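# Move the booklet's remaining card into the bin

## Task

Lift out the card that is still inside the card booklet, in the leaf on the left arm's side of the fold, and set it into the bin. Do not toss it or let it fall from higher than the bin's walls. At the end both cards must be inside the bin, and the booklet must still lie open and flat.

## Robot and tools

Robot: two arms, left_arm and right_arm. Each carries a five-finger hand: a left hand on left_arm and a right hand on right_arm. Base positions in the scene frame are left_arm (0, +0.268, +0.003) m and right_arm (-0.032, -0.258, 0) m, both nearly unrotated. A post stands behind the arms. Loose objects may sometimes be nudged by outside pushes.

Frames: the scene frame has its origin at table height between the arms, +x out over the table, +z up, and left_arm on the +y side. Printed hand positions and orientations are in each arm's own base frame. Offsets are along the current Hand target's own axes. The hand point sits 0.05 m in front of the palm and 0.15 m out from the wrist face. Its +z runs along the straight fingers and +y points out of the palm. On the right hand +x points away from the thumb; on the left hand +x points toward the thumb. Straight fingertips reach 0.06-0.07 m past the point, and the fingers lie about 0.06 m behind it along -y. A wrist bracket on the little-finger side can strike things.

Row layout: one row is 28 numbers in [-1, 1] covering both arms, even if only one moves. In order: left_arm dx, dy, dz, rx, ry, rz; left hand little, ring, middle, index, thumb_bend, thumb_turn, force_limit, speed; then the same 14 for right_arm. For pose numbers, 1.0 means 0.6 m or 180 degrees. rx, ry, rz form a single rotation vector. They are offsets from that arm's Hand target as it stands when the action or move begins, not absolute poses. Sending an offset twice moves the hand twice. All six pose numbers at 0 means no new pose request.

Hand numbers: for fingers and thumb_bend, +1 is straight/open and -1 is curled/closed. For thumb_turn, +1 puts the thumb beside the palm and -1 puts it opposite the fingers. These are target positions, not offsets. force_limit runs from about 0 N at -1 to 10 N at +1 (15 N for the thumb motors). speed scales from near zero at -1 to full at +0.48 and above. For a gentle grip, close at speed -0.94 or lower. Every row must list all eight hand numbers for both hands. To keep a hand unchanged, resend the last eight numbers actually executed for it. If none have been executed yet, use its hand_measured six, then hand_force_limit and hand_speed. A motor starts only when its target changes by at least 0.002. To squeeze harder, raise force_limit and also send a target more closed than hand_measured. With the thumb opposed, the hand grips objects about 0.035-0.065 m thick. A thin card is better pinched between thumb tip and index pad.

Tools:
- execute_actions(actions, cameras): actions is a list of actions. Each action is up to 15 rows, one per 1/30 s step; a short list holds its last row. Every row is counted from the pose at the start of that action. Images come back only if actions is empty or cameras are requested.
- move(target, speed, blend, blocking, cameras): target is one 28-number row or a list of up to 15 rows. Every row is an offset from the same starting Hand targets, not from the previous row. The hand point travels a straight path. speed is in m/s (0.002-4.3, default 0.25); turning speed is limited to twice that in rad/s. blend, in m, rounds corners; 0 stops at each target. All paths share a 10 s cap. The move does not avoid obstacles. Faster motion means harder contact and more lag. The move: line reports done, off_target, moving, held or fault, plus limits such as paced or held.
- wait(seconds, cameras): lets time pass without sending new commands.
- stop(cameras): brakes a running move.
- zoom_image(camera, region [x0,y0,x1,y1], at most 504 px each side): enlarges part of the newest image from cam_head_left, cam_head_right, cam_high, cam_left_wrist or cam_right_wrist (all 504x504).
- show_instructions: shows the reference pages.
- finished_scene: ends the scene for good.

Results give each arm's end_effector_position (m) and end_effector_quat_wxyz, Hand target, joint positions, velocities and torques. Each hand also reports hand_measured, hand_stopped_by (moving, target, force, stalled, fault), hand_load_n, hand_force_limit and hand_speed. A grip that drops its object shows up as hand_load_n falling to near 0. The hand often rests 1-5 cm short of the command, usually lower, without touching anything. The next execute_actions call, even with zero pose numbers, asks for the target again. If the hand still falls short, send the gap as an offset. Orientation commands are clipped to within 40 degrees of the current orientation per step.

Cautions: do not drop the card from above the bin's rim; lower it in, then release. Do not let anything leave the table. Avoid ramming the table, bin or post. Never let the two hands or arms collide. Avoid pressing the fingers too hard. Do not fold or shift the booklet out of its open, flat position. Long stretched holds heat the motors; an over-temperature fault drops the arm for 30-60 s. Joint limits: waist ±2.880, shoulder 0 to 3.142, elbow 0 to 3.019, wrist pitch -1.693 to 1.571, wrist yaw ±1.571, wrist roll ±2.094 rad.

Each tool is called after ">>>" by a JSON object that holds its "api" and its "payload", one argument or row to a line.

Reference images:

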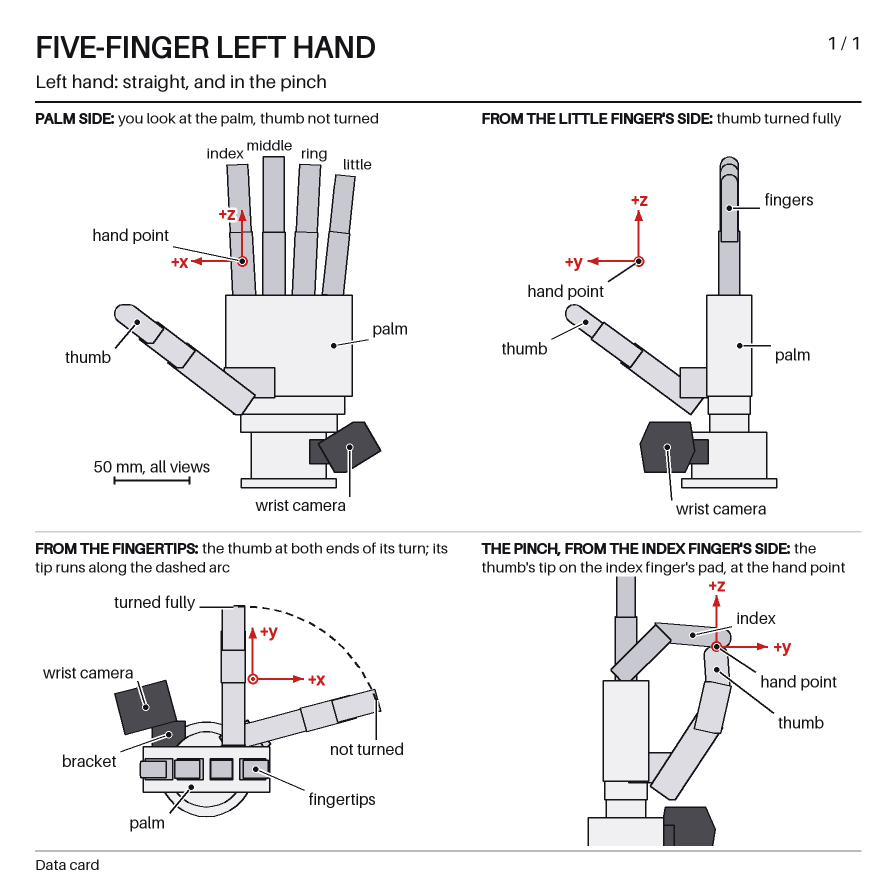

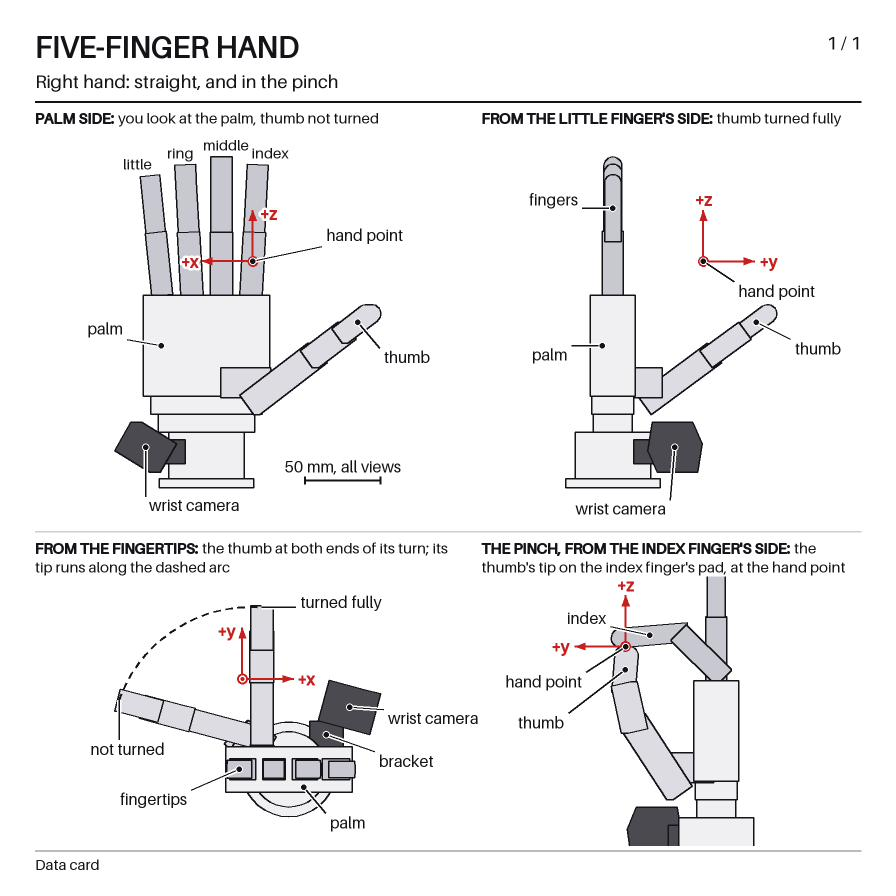

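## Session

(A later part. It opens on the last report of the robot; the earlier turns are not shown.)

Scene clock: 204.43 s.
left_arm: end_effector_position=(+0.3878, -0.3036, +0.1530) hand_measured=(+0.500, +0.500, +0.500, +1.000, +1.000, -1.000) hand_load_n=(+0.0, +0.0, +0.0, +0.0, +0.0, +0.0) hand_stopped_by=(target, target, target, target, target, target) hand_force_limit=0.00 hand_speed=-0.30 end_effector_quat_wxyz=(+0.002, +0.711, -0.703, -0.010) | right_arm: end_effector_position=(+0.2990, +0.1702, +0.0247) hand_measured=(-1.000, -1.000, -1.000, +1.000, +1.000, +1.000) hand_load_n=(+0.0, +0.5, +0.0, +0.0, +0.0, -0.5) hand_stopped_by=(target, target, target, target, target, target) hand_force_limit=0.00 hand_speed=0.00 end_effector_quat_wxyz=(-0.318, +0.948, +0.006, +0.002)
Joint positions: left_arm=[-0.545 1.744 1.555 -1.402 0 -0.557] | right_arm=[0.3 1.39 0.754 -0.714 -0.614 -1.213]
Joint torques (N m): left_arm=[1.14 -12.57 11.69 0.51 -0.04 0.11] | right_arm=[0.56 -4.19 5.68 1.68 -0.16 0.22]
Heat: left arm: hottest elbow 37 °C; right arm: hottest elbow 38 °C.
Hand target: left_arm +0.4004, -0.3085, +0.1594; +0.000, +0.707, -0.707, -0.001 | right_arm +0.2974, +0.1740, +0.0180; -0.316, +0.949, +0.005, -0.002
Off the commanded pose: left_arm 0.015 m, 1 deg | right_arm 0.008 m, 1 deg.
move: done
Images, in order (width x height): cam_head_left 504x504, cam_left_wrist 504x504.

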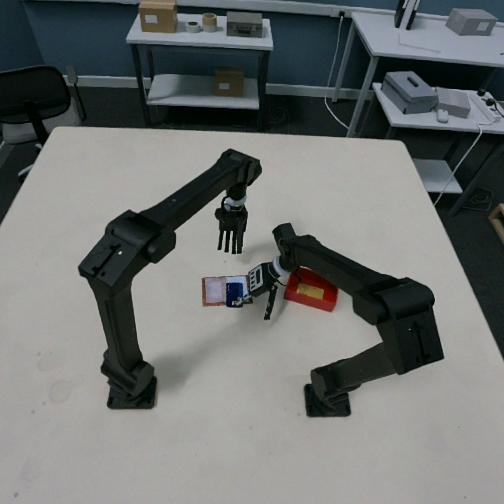

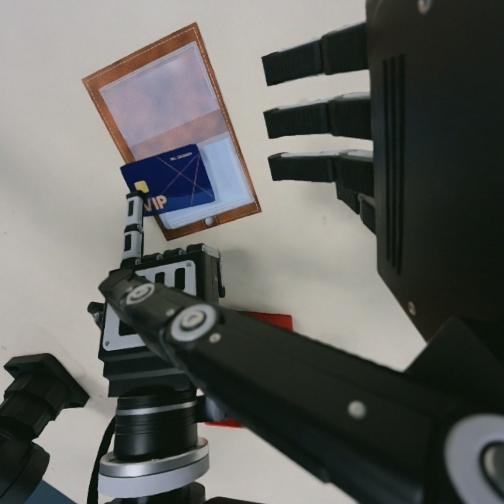

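>>> {"api": "move", "payload": {
  "target": [
    [0.0087,0.1257,0.0157,0.0444,0,0,0.5,0.5,0.5,0.5,1,-1,0,-0.3,0,0,0,0,0,0,-1,-1,-1,1,1,1,0,0],
    [0.0087,0.1257,0.124,0.0444,0,0,0.5,0.5,0.5,0.5,1,-1,0,-0.3,0,0,0,0,0,0,-1,-1,-1,1,1,1,0,0]
  ],
  "speed": [0.15,0.1],
  "cameras": ["all"]
}}

>>> {"api": "zoom_image", "payload": {
  "camera": "cam_left_wrist",
  "region": [0, 50, 400, 400]
}}

>>> {"api": "zoom_image", "payload": {
  "camera": "cam_head_left",
  "region": [190, 230, 310, 330]
}}

>>> {"api": "zoom_image", "payload": {
  "camera": "cam_high",
  "region": [240, 130, 360, 250]
}}

Scene clock: 208.23 s.
left_arm: end_effector_position=(+0.3238, -0.3104, +0.0903) hand_measured=(+0.500, +0.500, +0.500, +0.500, +1.000, -1.000) hand_load_n=(+0.0, +0.0, +0.0, +0.0, +0.0, +0.0) hand_stopped_by=(target, target, target, target, target, target) hand_force_limit=0.00 hand_speed=-0.30 end_effector_quat_wxyz=(-0.048, +0.702, -0.709, +0.050) | right_arm: end_effector_position=(+0.2990, +0.1702, +0.0247) hand_measured=(-1.000, -1.000, -1.000, +1.000, +1.000, +1.000) hand_load_n=(+0.0, +0.5, +0.5, +0.0, +0.0, +0.0) hand_stopped_by=(target, target, target, target, target, target) hand_force_limit=0.00 hand_speed=0.00 end_effector_quat_wxyz=(-0.318, +0.948, +0.006, +0.002)
Joint positions: left_arm=[-0.664 1.576 1.188 -1.072 -0.083 -0.648] | right_arm=[0.3 1.39 0.754 -0.714 -0.614 -1.213]
Joint torques (N m): left_arm=[0.38 -10.34 8.05 1.32 -0.18 -0.2] | right_arm=[0.56 -4.13 5.67 1.69 -0.16 0.22]
Heat: left arm: hottest elbow 37 °C; right arm: hottest elbow 37 °C.
Hand target: left_arm +0.3248, -0.3139, +0.0853; -0.049, +0.705, -0.705, +0.049 | right_arm +0.2974, +0.1740, +0.0180; -0.316, +0.949, +0.005, -0.002
Off the commanded pose: left_arm 0.006 m, 1 deg | right_arm 0.008 m, 1 deg.
move: done

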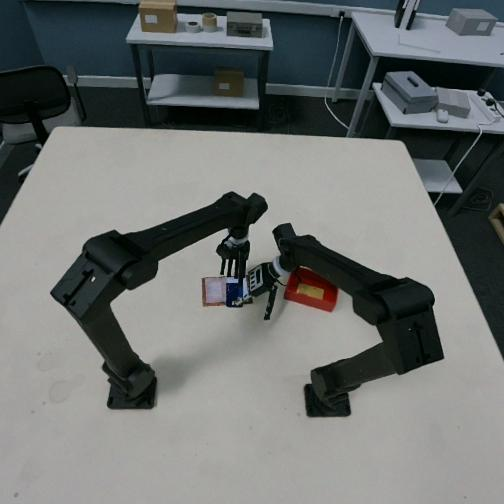

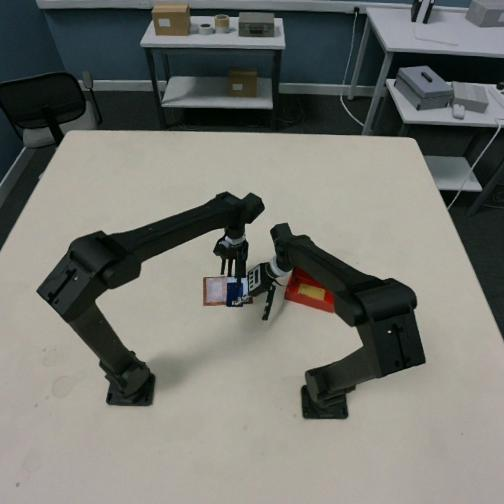

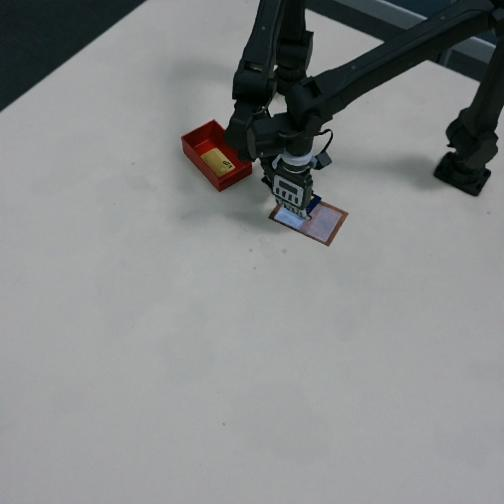

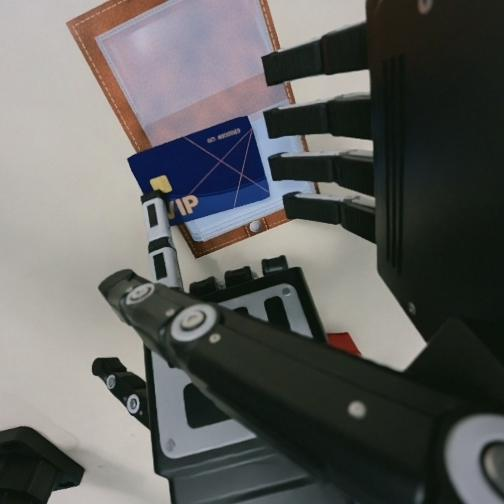

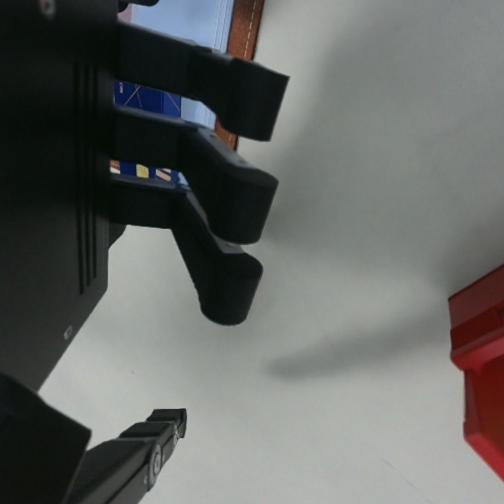

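Scaled by 1.260.

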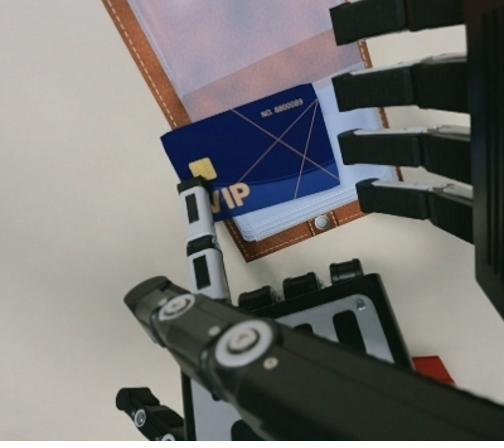

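Scaled by 4.200.

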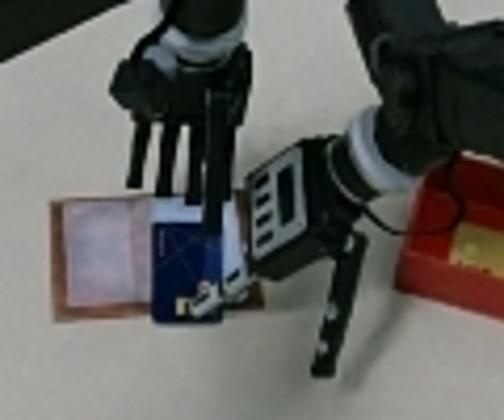

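Scaled by 4.200.

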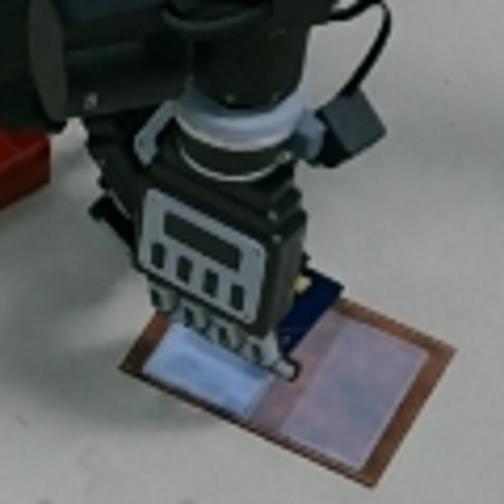

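>>> {"api": "move", "payload": {
  "target": [
    [-0.0082,0.0035,0.0573,0,0,0,0.5,0.5,0.5,0.5,1,-1,0,-0.3,0,0,0,0,0,0,-1,-1,-1,1,1,1,0,0]
  ],
  "speed": [0.06],
  "cameras": ["cam_left_wrist","cam_head_left","cam_high"]
}}

>>> {"api": "zoom_image", "payload": {
  "camera": "cam_left_wrist",
  "region": [100, 50, 400, 300]
}}

>>> {"api": "zoom_image", "payload": {
  "camera": "cam_head_left",
  "region": [190, 230, 310, 330]
}}

Scene clock: 209.80 s.
left_arm: end_effector_position=(+0.3247, -0.3110, +0.0624) hand_measured=(+0.500, +0.500, +0.500, +0.500, +1.000, -1.000) hand_load_n=(+0.0, +0.0, -3.0, +0.0, +0.0, +0.0) hand_stopped_by=(target, target, target, target, target, target) hand_force_limit=0.00 hand_speed=-0.30 end_effector_quat_wxyz=(-0.049, +0.701, -0.709, +0.054) | right_arm: end_effector_position=(+0.2990, +0.1702, +0.0247) hand_measured=(-1.000, -1.000, -1.000, +1.000, +1.000, +1.000) hand_load_n=(+0.0, +0.5, +0.0, +0.0, +0.0, +0.0) hand_stopped_by=(target, target, target, target, target, target) hand_force_limit=0.00 hand_speed=0.00 end_effector_quat_wxyz=(-0.318, +0.948, +0.006, +0.002)
Joint positions: left_arm=[-0.664 1.603 1.141 -0.989 -0.084 -0.648] | right_arm=[0.3 1.39 0.754 -0.714 -0.614 -1.213]
Joint torques (N m): left_arm=[1.44 -9.76 7.2 1.72 -0.12 -0.08] | right_arm=[0.56 -4.19 5.65 1.69 -0.16 0.21]
Heat: left arm: hottest elbow 37 °C; right arm: hottest elbow 37 °C.
Hand target: left_arm +0.3274, -0.3089, +0.0509; -0.049, +0.705, -0.705, +0.049 | right_arm +0.2974, +0.1740, +0.0180; -0.316, +0.949, +0.005, -0.002
Off the commanded pose: left_arm 0.012 m, 1 deg | right_arm 0.008 m, 1 deg.
move: off_target (left_arm)
Images, in order (width x height): cam_head_left 504x504, cam_high 504x504, cam_left_wrist 504x504.

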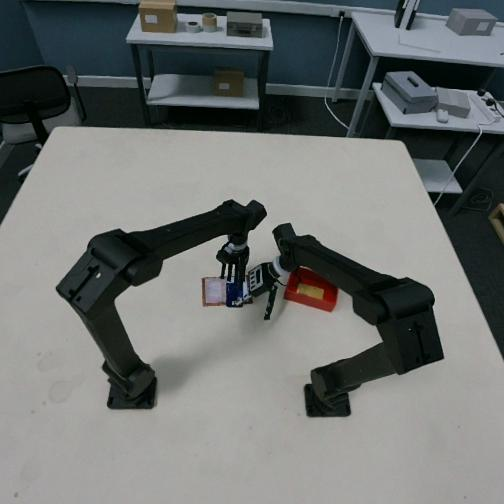

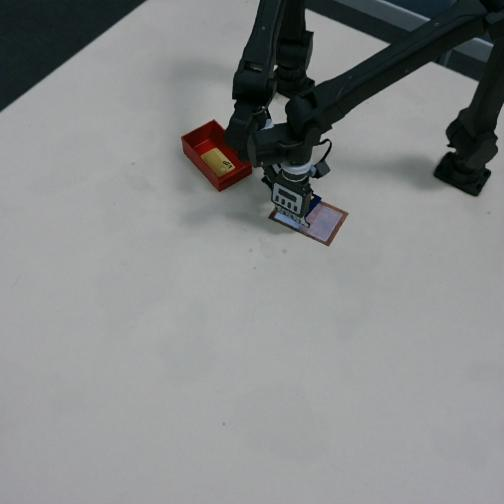

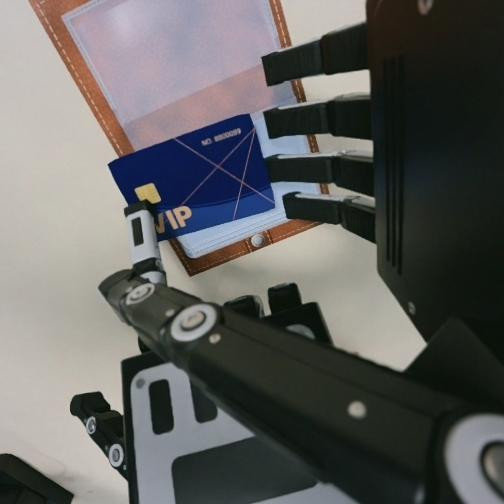

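Scaled by 1.680.

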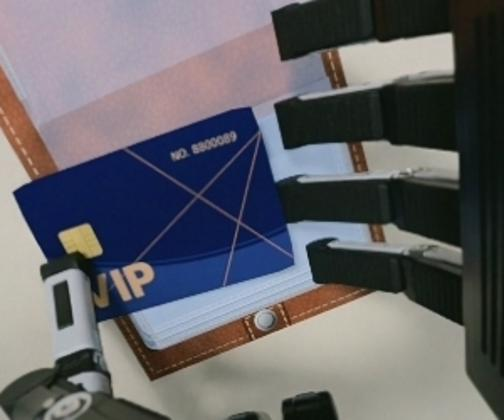

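Scaled by 4.200.

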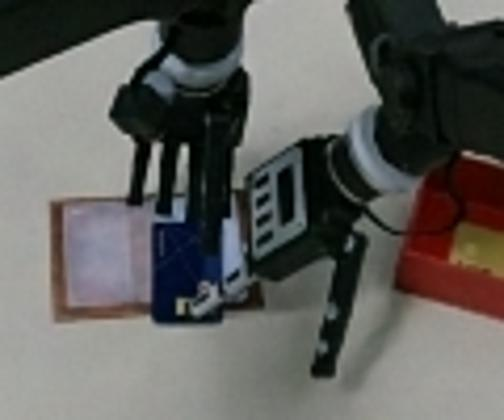

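>>> {"api": "move", "payload": {
  "target": [
    [0,0,0.005,0,0,0,0.25,0.25,0.22,0.25,1,-1,0,-0.9,0,0,0,0,0,0,-1,-1,-1,1,1,1,0,0]
  ],
  "speed": [0.02],
  "cameras": ["cam_left_wrist","cam_head_left","cam_high"]
}}

>>> {"api": "zoom_image", "payload": {
  "camera": "cam_left_wrist",
  "region": [100, 50, 400, 300]
}}

>>> {"api": "zoom_image", "payload": {
  "camera": "cam_head_left",
  "region": [190, 230, 310, 330]
}}

Scene clock: 211.33 s.
left_arm: end_effector_position=(+0.3268, -0.3121, +0.0561) hand_measured=(+0.250, +0.250, +0.220, +0.250, +1.000, -1.000) hand_load_n=(+0.0, +0.0, +0.5, +0.0, +0.0, +0.0) hand_stopped_by=(target, target, target, target, target, target) hand_force_limit=0.00 hand_speed=-0.90 end_effector_quat_wxyz=(-0.050, +0.702, -0.709, +0.056) | right_arm: end_effector_position=(+0.2991, +0.1703, +0.0247) hand_measured=(-1.000, -1.000, -1.000, +1.000, +1.000, +1.000) hand_load_n=(+0.0, +0.0, +0.0, +0.0, +0.0, +0.0) hand_stopped_by=(target, target, target, target, target, target) hand_force_limit=0.00 hand_speed=0.00 end_effector_quat_wxyz=(-0.319, +0.948, +0.006, +0.002)
Joint positions: left_arm=[-0.663 1.613 1.135 -0.968 -0.085 -0.648] | right_arm=[0.3 1.39 0.754 -0.713 -0.615 -1.212]
Joint torques (N m): left_arm=[1.49 -10.29 7.41 1.22 -0.09 -0.08] | right_arm=[0.62 -4.19 5.68 1.68 -0.15 0.21]
Heat: left arm: hottest elbow 36 °C; right arm: hottest elbow 37 °C.
Hand target: left_arm +0.3280, -0.3088, +0.0479; -0.049, +0.705, -0.705, +0.049 | right_arm +0.2974, +0.1740, +0.0180; -0.316, +0.949, +0.005, -0.002
Off the commanded pose: left_arm 0.009 m, 1 deg | right_arm 0.008 m, 1 deg.
move: done
Images, in order (width x height): cam_head_left 504x504, cam_high 504x504, cam_left_wrist 504x504.

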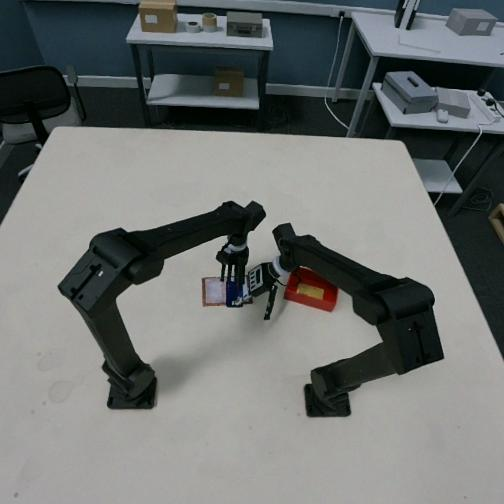

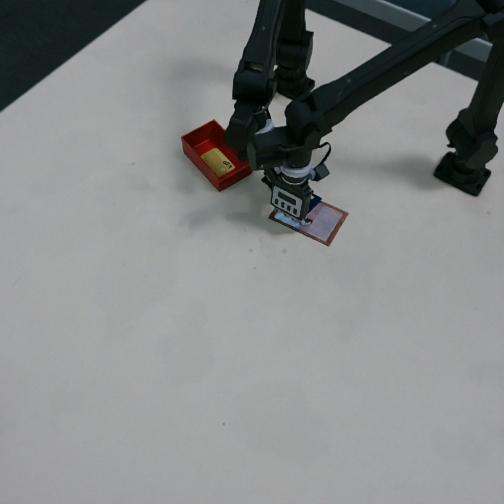

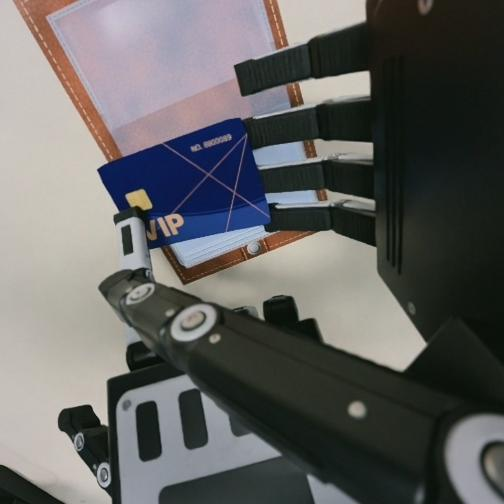

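Scaled by 1.680.

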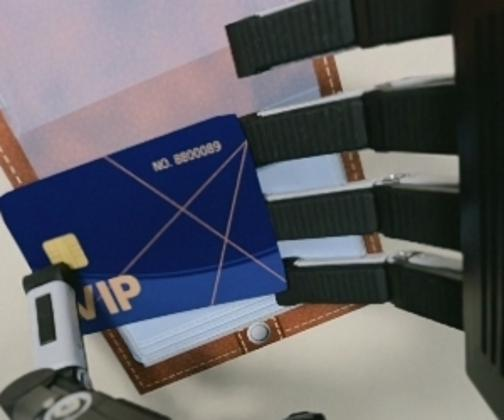

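Scaled by 4.200.

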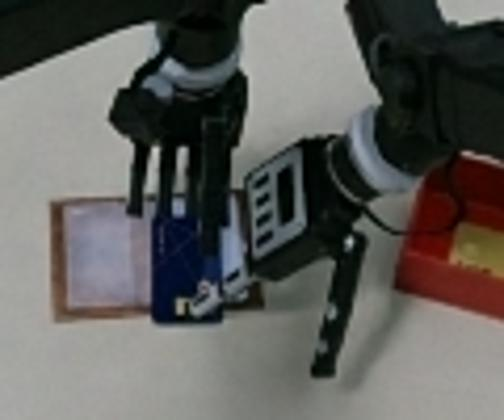

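>>> {"api": "move", "payload": {
  "target": [
    [0,0,0.0205,0,0,0,0.05,0.05,0.02,0.05,1,-1,0,-0.9,0,0,0,0,0,0,-1,-1,-1,1,1,1,0,0]
  ],
  "speed": [0.02],
  "cameras": ["cam_left_wrist","cam_head_left","cam_high"]
}}

>>> {"api": "zoom_image", "payload": {
  "camera": "cam_left_wrist",
  "region": [50, 50, 400, 350]
}}

>>> {"api": "zoom_image", "payload": {
  "camera": "cam_head_left",
  "region": [190, 230, 310, 330]
}}

Scene clock: 212.50 s.
left_arm: end_effector_position=(+0.3274, -0.3125, +0.0435) hand_measured=(+0.050, +0.050, +0.020, +0.050, +1.000, -1.000) hand_load_n=(+0.5, +0.0, +0.5, +0.0, +0.0, +0.0) hand_stopped_by=(target, target, target, target, target, target) hand_force_limit=0.00 hand_speed=-0.90 end_effector_quat_wxyz=(-0.050, +0.702, -0.709, +0.055) | right_arm: end_effector_position=(+0.2995, +0.1709, +0.0248) hand_measured=(-1.000, -1.000, -1.000, +1.000, +1.000, +1.000) hand_load_n=(+0.0, +0.0, +0.0, +0.0, +0.0, -0.5) hand_stopped_by=(target, target, target, target, target, target) hand_force_limit=0.00 hand_speed=0.00 end_effector_quat_wxyz=(-0.319, +0.948, +0.006, +0.003)
Joint positions: left_arm=[-0.663 1.633 1.123 -0.939 -0.085 -0.648] | right_arm=[0.301 1.39 0.754 -0.71 -0.615 -1.211]
Joint torques (N m): left_arm=[1.67 -10.4 7.32 1.31 -0.07 -0.05] | right_arm=[0.56 -4.13 5.67 1.58 -0.12 0.2]
Heat: left arm: hottest elbow 36 °C; right arm: hottest elbow 37 °C.
Hand target: left_arm +0.3296, -0.3088, +0.0357; -0.049, +0.705, -0.705, +0.049 | right_arm +0.2974, +0.1740, +0.0180; -0.316, +0.949, +0.005, -0.002
Off the commanded pose: left_arm 0.009 m, 1 deg | right_arm 0.008 m, 1 deg.
move: done
Images, in order (width x height): cam_head_left 504x504, cam_high 504x504, cam_left_wrist 504x504.

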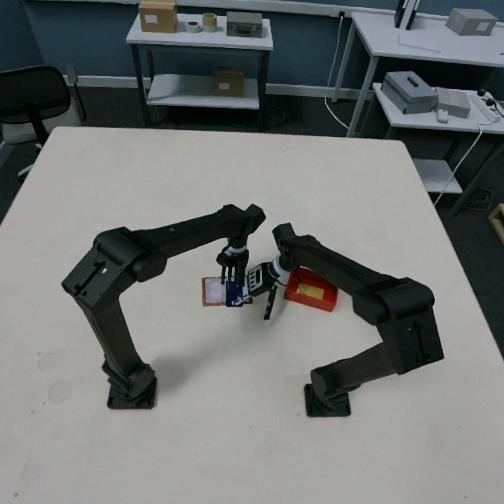

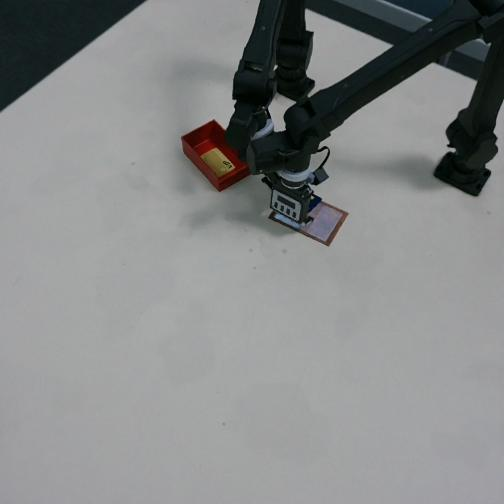

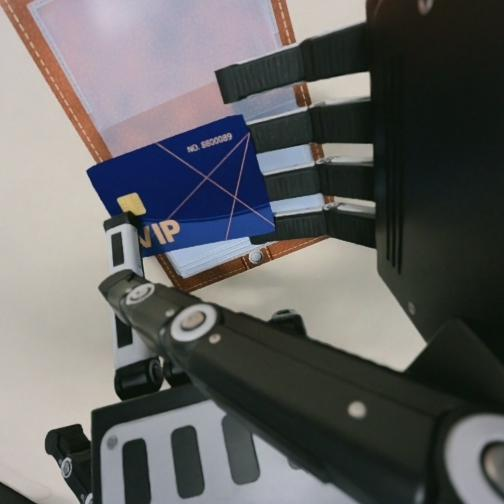

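Scaled by 1.440.

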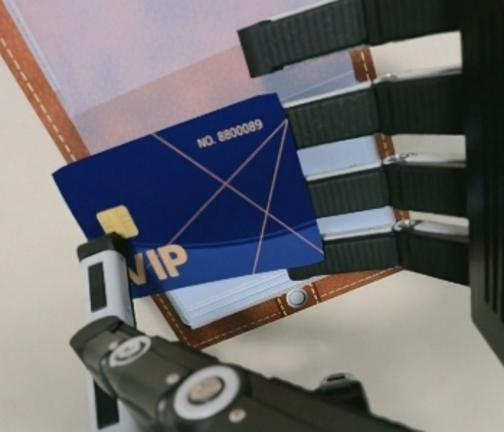

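Scaled by 4.200.

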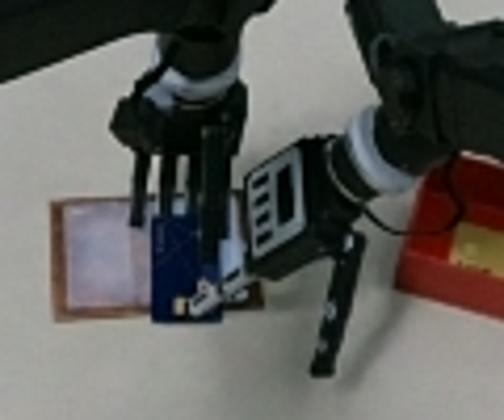

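>>> {"api": "move", "payload": {
  "target": [
    [0,0,0.0205,0,0,0,-0.15,-0.15,-0.17,-0.15,0.6,-1,0,-0.9,0,0,0,0,0,0,-1,-1,-1,1,1,1,0,0]
  ],
  "speed": [0.02],
  "cameras": ["cam_left_wrist","cam_head_left","cam_high"]
}}

>>> {"api": "zoom_image", "payload": {
  "camera": "cam_left_wrist",
  "region": [50, 50, 400, 350]
}}

>>> {"api": "zoom_image", "payload": {
  "camera": "cam_head_left",
  "region": [190, 230, 310, 330]
}}

Scene clock: 215.80 s.
left_arm: end_effector_position=(+0.3302, -0.3127, +0.0313) hand_measured=(-0.150, -0.150, -0.170, -0.150, +0.600, -1.000) hand_load_n=(+0.0, +0.0, +0.5, +0.0, +0.0, +0.0) hand_stopped_by=(target, target, target, target, target, target) hand_force_limit=0.00 hand_speed=-0.90 end_effector_quat_wxyz=(-0.050, +0.703, -0.707, +0.056) | right_arm: end_effector_position=(+0.2996, +0.1711, +0.0249) hand_measured=(-1.000, -1.000, -1.000, +1.000, +1.000, +1.000) hand_load_n=(+0.0, +0.5, +0.0, +0.0, +0.0, -0.5) hand_stopped_by=(target, target, target, target, target, target) hand_force_limit=0.00 hand_speed=0.00 end_effector_quat_wxyz=(-0.320, +0.948, +0.006, +0.003)
Joint positions: left_arm=[-0.66 1.654 1.112 -0.906 -0.085 -0.648] | right_arm=[0.301 1.39 0.754 -0.71 -0.616 -1.211]
Joint torques (N m): left_arm=[1.55 -10.58 7.15 1.25 -0.06 -0.03] | right_arm=[0.5 -4.19 5.68 1.55 -0.1 0.2]
Heat: left arm: hottest elbow 36 °C; right arm: hottest elbow 36 °C.
Hand target: left_arm +0.3314, -0.3088, +0.0235; -0.049, +0.705, -0.705, +0.049 | right_arm +0.2974, +0.1740, +0.0180; -0.316, +0.949, +0.005, -0.002
Off the commanded pose: left_arm 0.009 m, 1 deg | right_arm 0.008 m, 1 deg.
move: done
Images, in order (width x height): cam_head_left 504x504, cam_high 504x504, cam_left_wrist 504x504.

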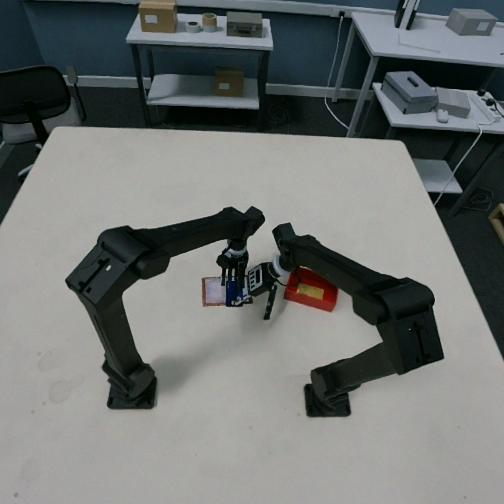

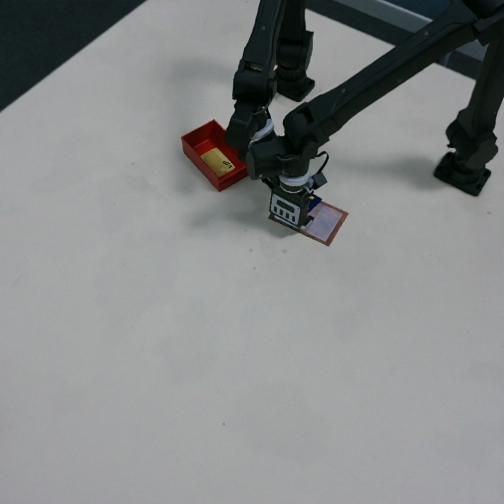

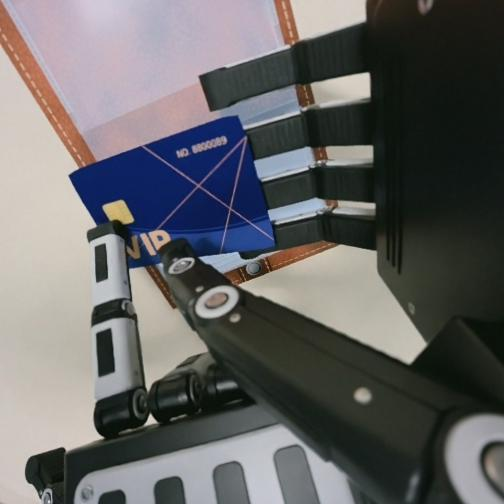

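Scaled by 1.440.

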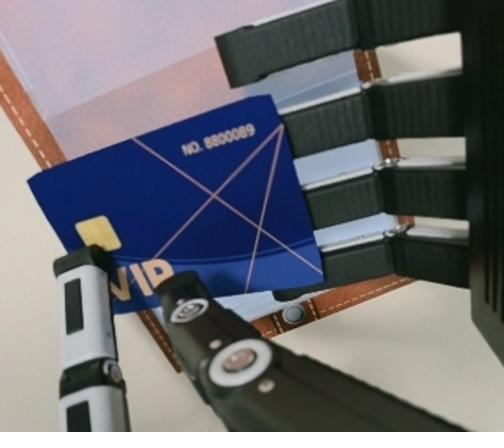

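Scaled by 4.200.

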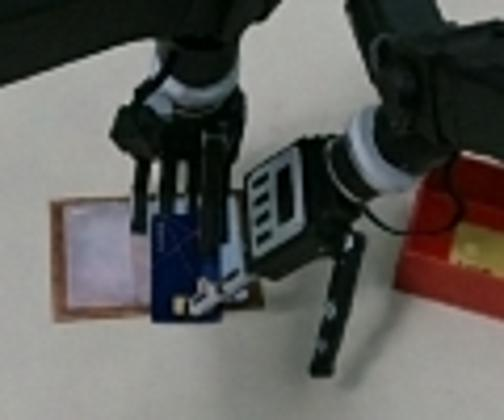

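>>> {"api": "move", "payload": {
  "target": [
    [0,0,0.0,0,0,0,-0.15,-0.15,-0.17,-0.15,0.05,-1,-0.5,-0.85,0,0,0,0,0,0,-1,-1,-1,1,1,1,0,0]
  ],
  "speed": [0.02],
  "cameras": ["cam_left_wrist","cam_head_left","cam_high"]
}}

>>> {"api": "zoom_image", "payload": {
  "camera": "cam_left_wrist",
  "region": [50, 50, 400, 350]
}}

>>> {"api": "zoom_image", "payload": {
  "camera": "cam_head_left",
  "region": [190, 230, 310, 330]
}}

Scene clock: 218.77 s.
left_arm: end_effector_position=(+0.3302, -0.3127, +0.0313) hand_measured=(-0.150, -0.150, -0.170, -0.150, +0.050, -1.000) hand_load_n=(+0.0, +0.0, +1.0, +0.0, +0.0, +0.0) hand_stopped_by=(target, target, target, target, target, target) hand_force_limit=-0.50 hand_speed=-0.85 end_effector_quat_wxyz=(-0.050, +0.703, -0.707, +0.056) | right_arm: end_effector_position=(+0.2996, +0.1711, +0.0249) hand_measured=(-1.000, -1.000, -1.000, +1.000, +1.000, +1.000) hand_load_n=(+0.0, +0.0, +0.0, +0.0, +0.0, -0.5) hand_stopped_by=(target, target, target, target, target, target) hand_force_limit=0.00 hand_speed=0.00 end_effector_quat_wxyz=(-0.320, +0.948, +0.006, +0.003)
Joint positions: left_arm=[-0.66 1.654 1.112 -0.906 -0.085 -0.648] | right_arm=[0.301 1.39 0.754 -0.71 -0.616 -1.211]
Joint torques (N m): left_arm=[1.55 -10.58 7.16 1.24 -0.05 -0.03] | right_arm=[0.5 -4.25 5.67 1.54 -0.1 0.2]
Heat: left arm: hottest elbow 36 °C; right arm: hottest elbow 36 °C.
Hand target: left_arm +0.3314, -0.3088, +0.0235; -0.049, +0.705, -0.705, +0.049 | right_arm +0.2974, +0.1740, +0.0180; -0.316, +0.949, +0.005, -0.002
Off the commanded pose: left_arm 0.009 m, 1 deg | right_arm 0.008 m, 1 deg.
move: done
Images, in order (width x height): cam_head_left 504x504, cam_high 504x504, cam_left_wrist 504x504.

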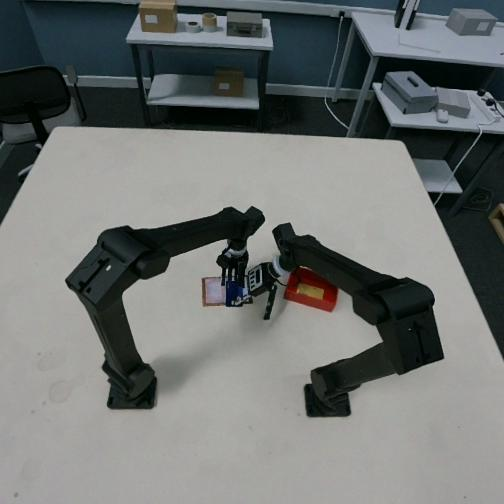

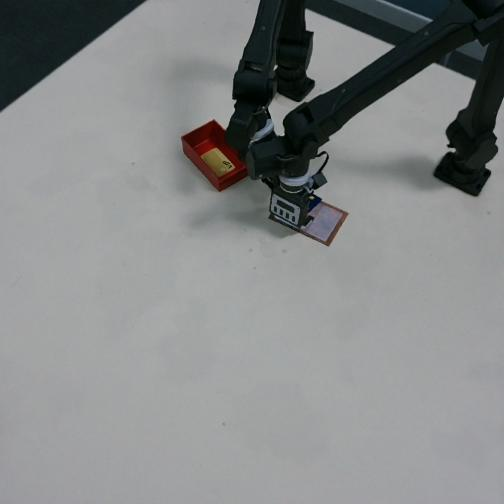

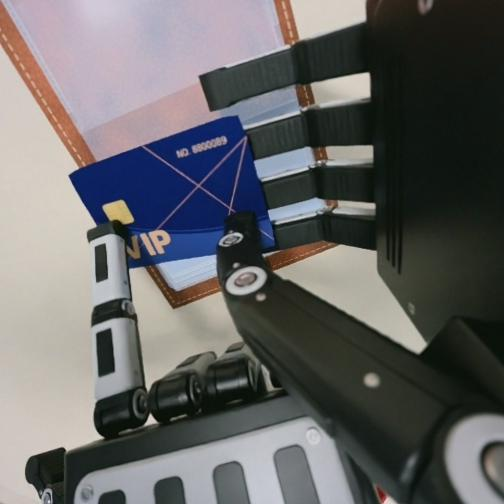

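Scaled by 1.440.

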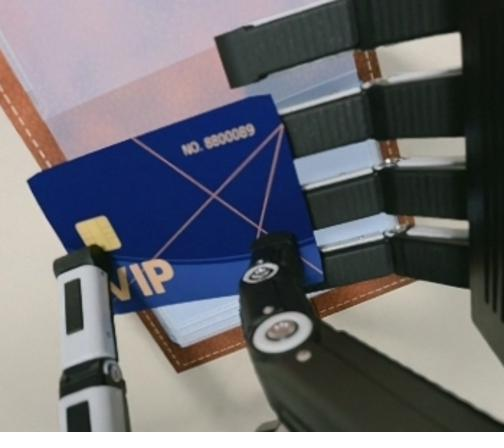

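Scaled by 4.200.

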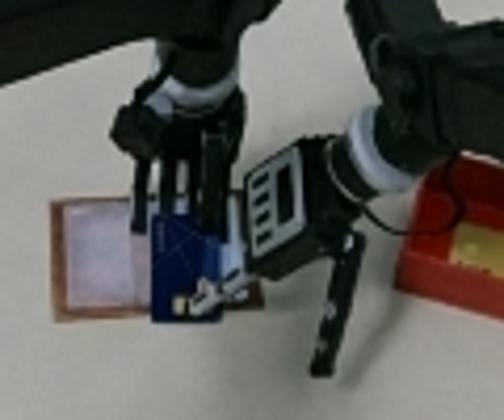

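>>> {"api": "move", "payload": {
  "target": [
    [0,0,0.0,0,0,0,-0.15,-0.4,-0.42,-0.4,0.05,-1,-0.4,-0.94,0,0,0,0,0,0,-1,-1,-1,1,1,1,0,0]
  ],
  "speed": [0.02],
  "cameras": ["cam_left_wrist","cam_head_left","cam_high"]
}}

>>> {"api": "zoom_image", "payload": {
  "camera": "cam_left_wrist",
  "region": [50, 50, 400, 350]
}}

Scene clock: 219.63 s.
left_arm: end_effector_position=(+0.3303, -0.3127, +0.0306) hand_measured=(-0.150, -0.222, -0.190, -0.210, +0.050, -1.000) hand_load_n=(+0.0, +3.0, +2.0, +3.5, +0.0, +0.0) hand_stopped_by=(target, force, force, force, target, target) hand_force_limit=-0.40 hand_speed=-0.94 end_effector_quat_wxyz=(-0.050, +0.703, -0.707, +0.055) | right_arm: end_effector_position=(+0.2995, +0.1713, +0.0250) hand_measured=(-1.000, -1.000, -1.000, +1.000, +1.000, +1.000) hand_load_n=(+0.0, +0.0, +0.0, +0.5, +0.0, +0.0) hand_stopped_by=(target, target, target, target, target, target) hand_force_limit=0.00 hand_speed=0.00 end_effector_quat_wxyz=(-0.320, +0.947, +0.006, +0.003)
Joint positions: left_arm=[-0.66 1.655 1.112 -0.905 -0.086 -0.648] | right_arm=[0.301 1.39 0.754 -0.71 -0.617 -1.21]
Joint torques (N m): left_arm=[1.55 -10.7 7.15 1.21 -0.04 -0.03] | right_arm=[0.56 -4.25 5.68 1.54 -0.06 0.19]
Heat: left arm: hottest elbow 36 °C; right arm: hottest elbow 36 °C.
Hand target: left_arm +0.3313, -0.3089, +0.0235; -0.049, +0.705, -0.705, +0.049 | right_arm +0.2974, +0.1740, +0.0180; -0.316, +0.949, +0.005, -0.002
Off the commanded pose: left_arm 0.008 m, 1 deg | right_arm 0.008 m, 1 deg.
move: done
Images, in order (width x height): cam_head_left 504x504, cam_high 504x504, cam_left_wrist 504x504.

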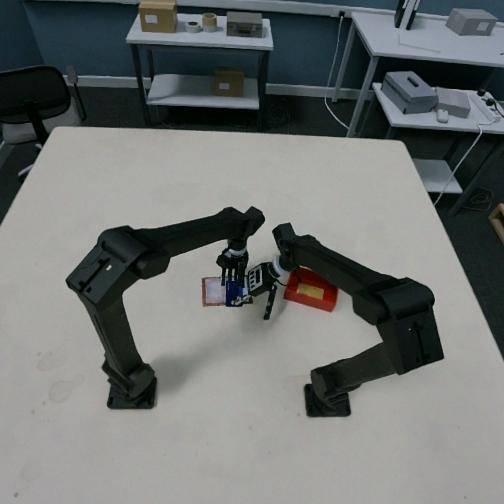

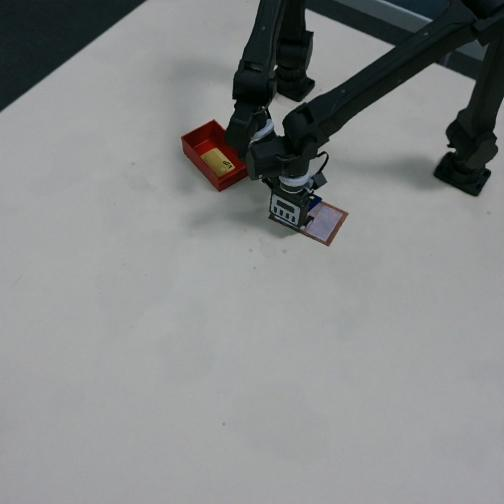

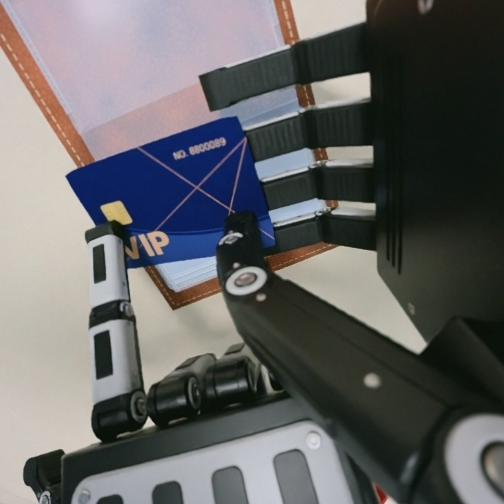

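Scaled by 1.440.

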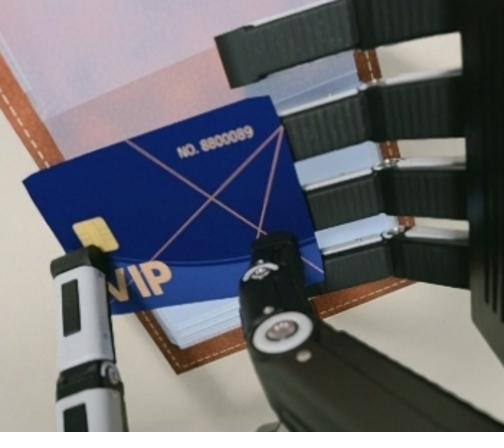

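>>> {"api": "move", "payload": {
  "target": [
    [0,0,0,0,0,0,-0.15,-0.4,-0.42,-0.4,0.05,-1,-0.4,-0.94,0,-0.03,-0.04,0,0,0,-1,-1,-1,1,1,1,0,0],
    [0,0,0,0,0,0,-0.15,-0.4,-0.42,-0.4,0.05,-1,-0.4,-0.94,0,0.08,-0.2267,0,0,0,-1,-1,-1,1,1,1,0,0],
    [0,0,0,0,0,0,-0.15,-0.4,-0.42,-0.4,0.05,-1,-0.4,-0.94,0.005,0.29,-0.5133,0,0,0,-1,-1,-1,1,1,1,0,0]
  ],
  "speed": [0.1,0.2,0.25],
  "blend": [0.01,0.03,0],
  "cameras": ["cam_left_wrist","cam_head_left","cam_high"]
}}

>>> {"api": "zoom_image", "payload": {
  "camera": "cam_left_wrist",
  "region": [50, 50, 400, 350]
}}

>>> {"api": "zoom_image", "payload": {
  "camera": "cam_head_left",
  "region": [190, 230, 310, 330]
}}

Scene clock: 223.13 s.
left_arm: end_effector_position=(+0.3289, -0.3120, +0.0296) hand_measured=(-0.150, -0.222, -0.190, -0.210, +0.050, -1.000) hand_load_n=(+0.0, +0.5, +0.0, +1.0, +0.5, +0.0) hand_stopped_by=(target, force, force, force, target, target) hand_force_limit=-0.40 hand_speed=-0.94 end_effector_quat_wxyz=(-0.049, +0.703, -0.708, +0.054) | right_arm: end_effector_position=(+0.2947, -0.1395, +0.1528) hand_measured=(-1.000, -1.000, -1.000, +1.000, +1.000, +1.000) hand_load_n=(+0.0, +0.0, +0.0, +0.0, +0.0, +0.0) hand_stopped_by=(target, target, target, target, target, target) hand_force_limit=0.00 hand_speed=0.00 end_effector_quat_wxyz=(-0.278, +0.959, -0.058, -0.017)
Joint positions: left_arm=[-0.66 1.655 1.109 -0.905 -0.084 -0.648] | right_arm=[-0.532 1.439 1.181 -1.623 -0.479 -2.058]
Joint torques (N m): left_arm=[1.55 -10.75 7.38 1.2 -0.09 -0.03] | right_arm=[-0.91 -5.48 9.55 -0.47 -0.09 -0.05]
Heat: left arm: hottest elbow 36 °C; right arm: hottest elbow 36 °C.
Hand target: left_arm +0.3312, -0.3089, +0.0235; -0.049, +0.705, -0.705, +0.049 | right_arm +0.3041, -0.1500, +0.1600; -0.316, +0.949, +0.005, -0.002
Off the commanded pose: left_arm 0.007 m, 1 deg | right_arm 0.016 m, 9 deg.
joint sent to its limit (right arm) — joint 6 (wrist roll), lower limit. The joint targets are off in orientation, not in position.
move: off_target (right_arm)
Images, in order (width x height): cam_head_left 504x504, cam_high 504x504, cam_left_wrist 504x504.

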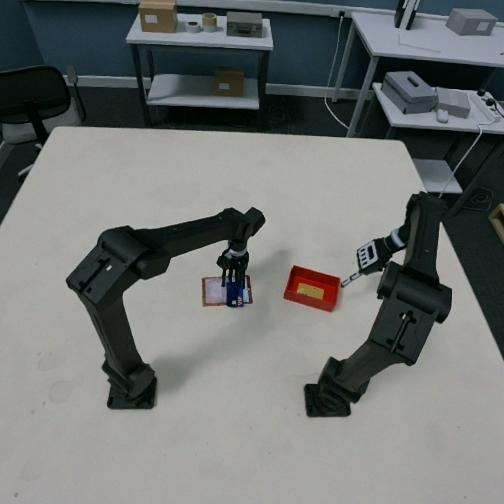

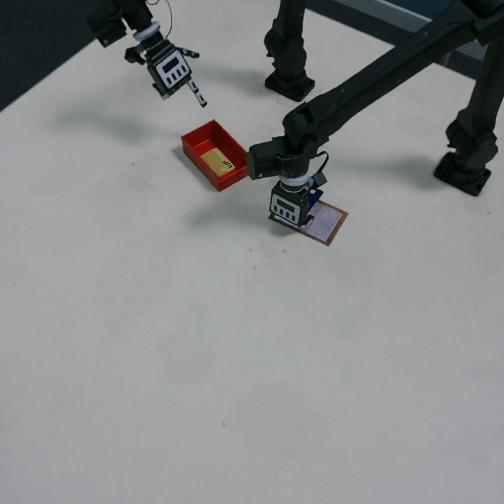

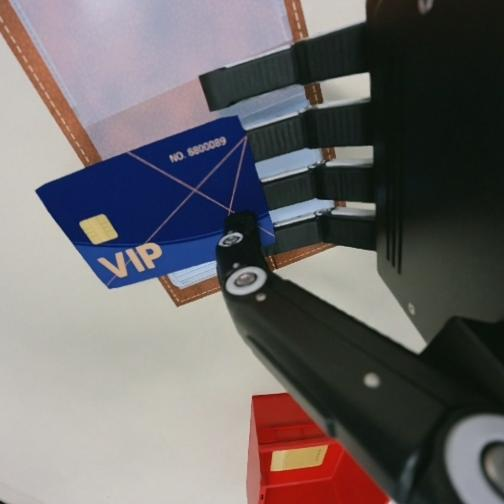

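Scaled by 1.440.

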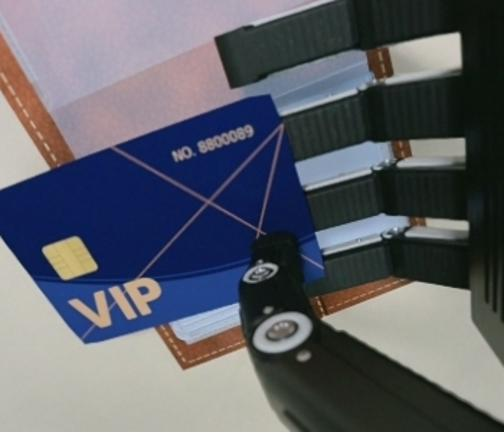

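Scaled by 4.200.

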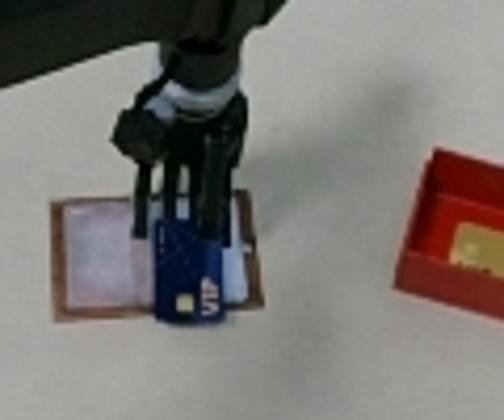

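>>> {"api": "move", "payload": {
  "target": [
    [0,0,0,0,0,0,-0.15,-0.5,-0.52,-0.5,0.05,-1,-0.3,-0.94,0,0,0,0,0,0,-1,-1,-1,1,1,1,0,0]
  ],
  "speed": [0.1],
  "cameras": ["cam_left_wrist"]
}}

>>> {"api": "zoom_image", "payload": {
  "camera": "cam_left_wrist",
  "region": [0, 50, 400, 350]
}}

Scene clock: 223.73 s.
left_arm: end_effector_position=(+0.3289, -0.3120, +0.0296) hand_measured=(-0.150, -0.260, -0.224, -0.220, +0.050, -1.000) hand_load_n=(+0.0, +4.0, +4.5, +4.0, +1.0, +0.0) hand_stopped_by=(target, force, force, force, target, target) hand_force_limit=-0.30 hand_speed=-0.94 end_effector_quat_wxyz=(-0.049, +0.703, -0.708, +0.054) | right_arm: end_effector_position=(+0.2946, -0.1395, +0.1529) hand_measured=(-1.000, -1.000, -1.000, +1.000, +1.000, +1.000) hand_load_n=(+0.0, +0.0, +0.5, +0.0, +0.0, +0.0) hand_stopped_by=(target, target, target, target, target, target) hand_force_limit=0.00 hand_speed=0.00 end_effector_quat_wxyz=(-0.278, +0.959, -0.058, -0.017)
Joint positions: left_arm=[-0.66 1.655 1.109 -0.905 -0.084 -0.648] | right_arm=[-0.532 1.439 1.181 -1.624 -0.479 -2.059]
Joint torques (N m): left_arm=[1.55 -10.7 7.38 1.21 -0.08 -0.03] | right_arm=[-0.91 -5.42 9.43 -0.49 -0.08 -0.05]
Heat: left arm: hottest elbow 35 °C; right arm: hottest elbow 36 °C.
Hand target: left_arm +0.3312, -0.3089, +0.0235; -0.049, +0.705, -0.705, +0.049 | right_arm +0.3041, -0.1500, +0.1599; -0.316, +0.949, +0.005, -0.002
Off the commanded pose: left_arm 0.007 m, 1 deg | right_arm 0.016 m, 9 deg.
joint sent to its limit (right arm) — joint 6 (wrist roll), lower limit. The joint targets are off in orientation, not in position.
move: done

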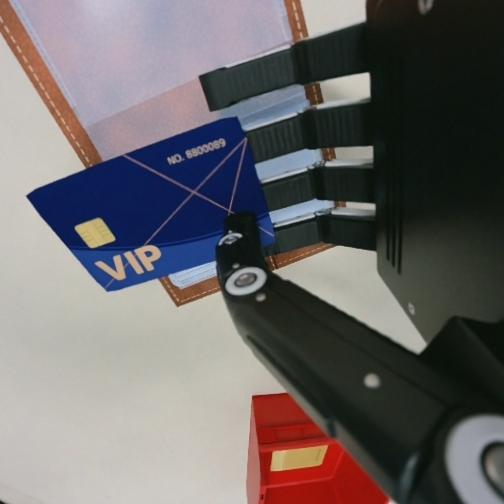

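Scaled by 1.260.

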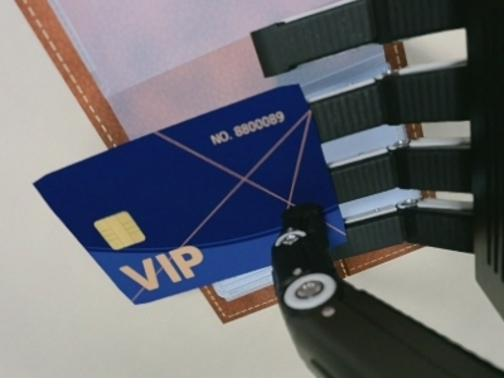

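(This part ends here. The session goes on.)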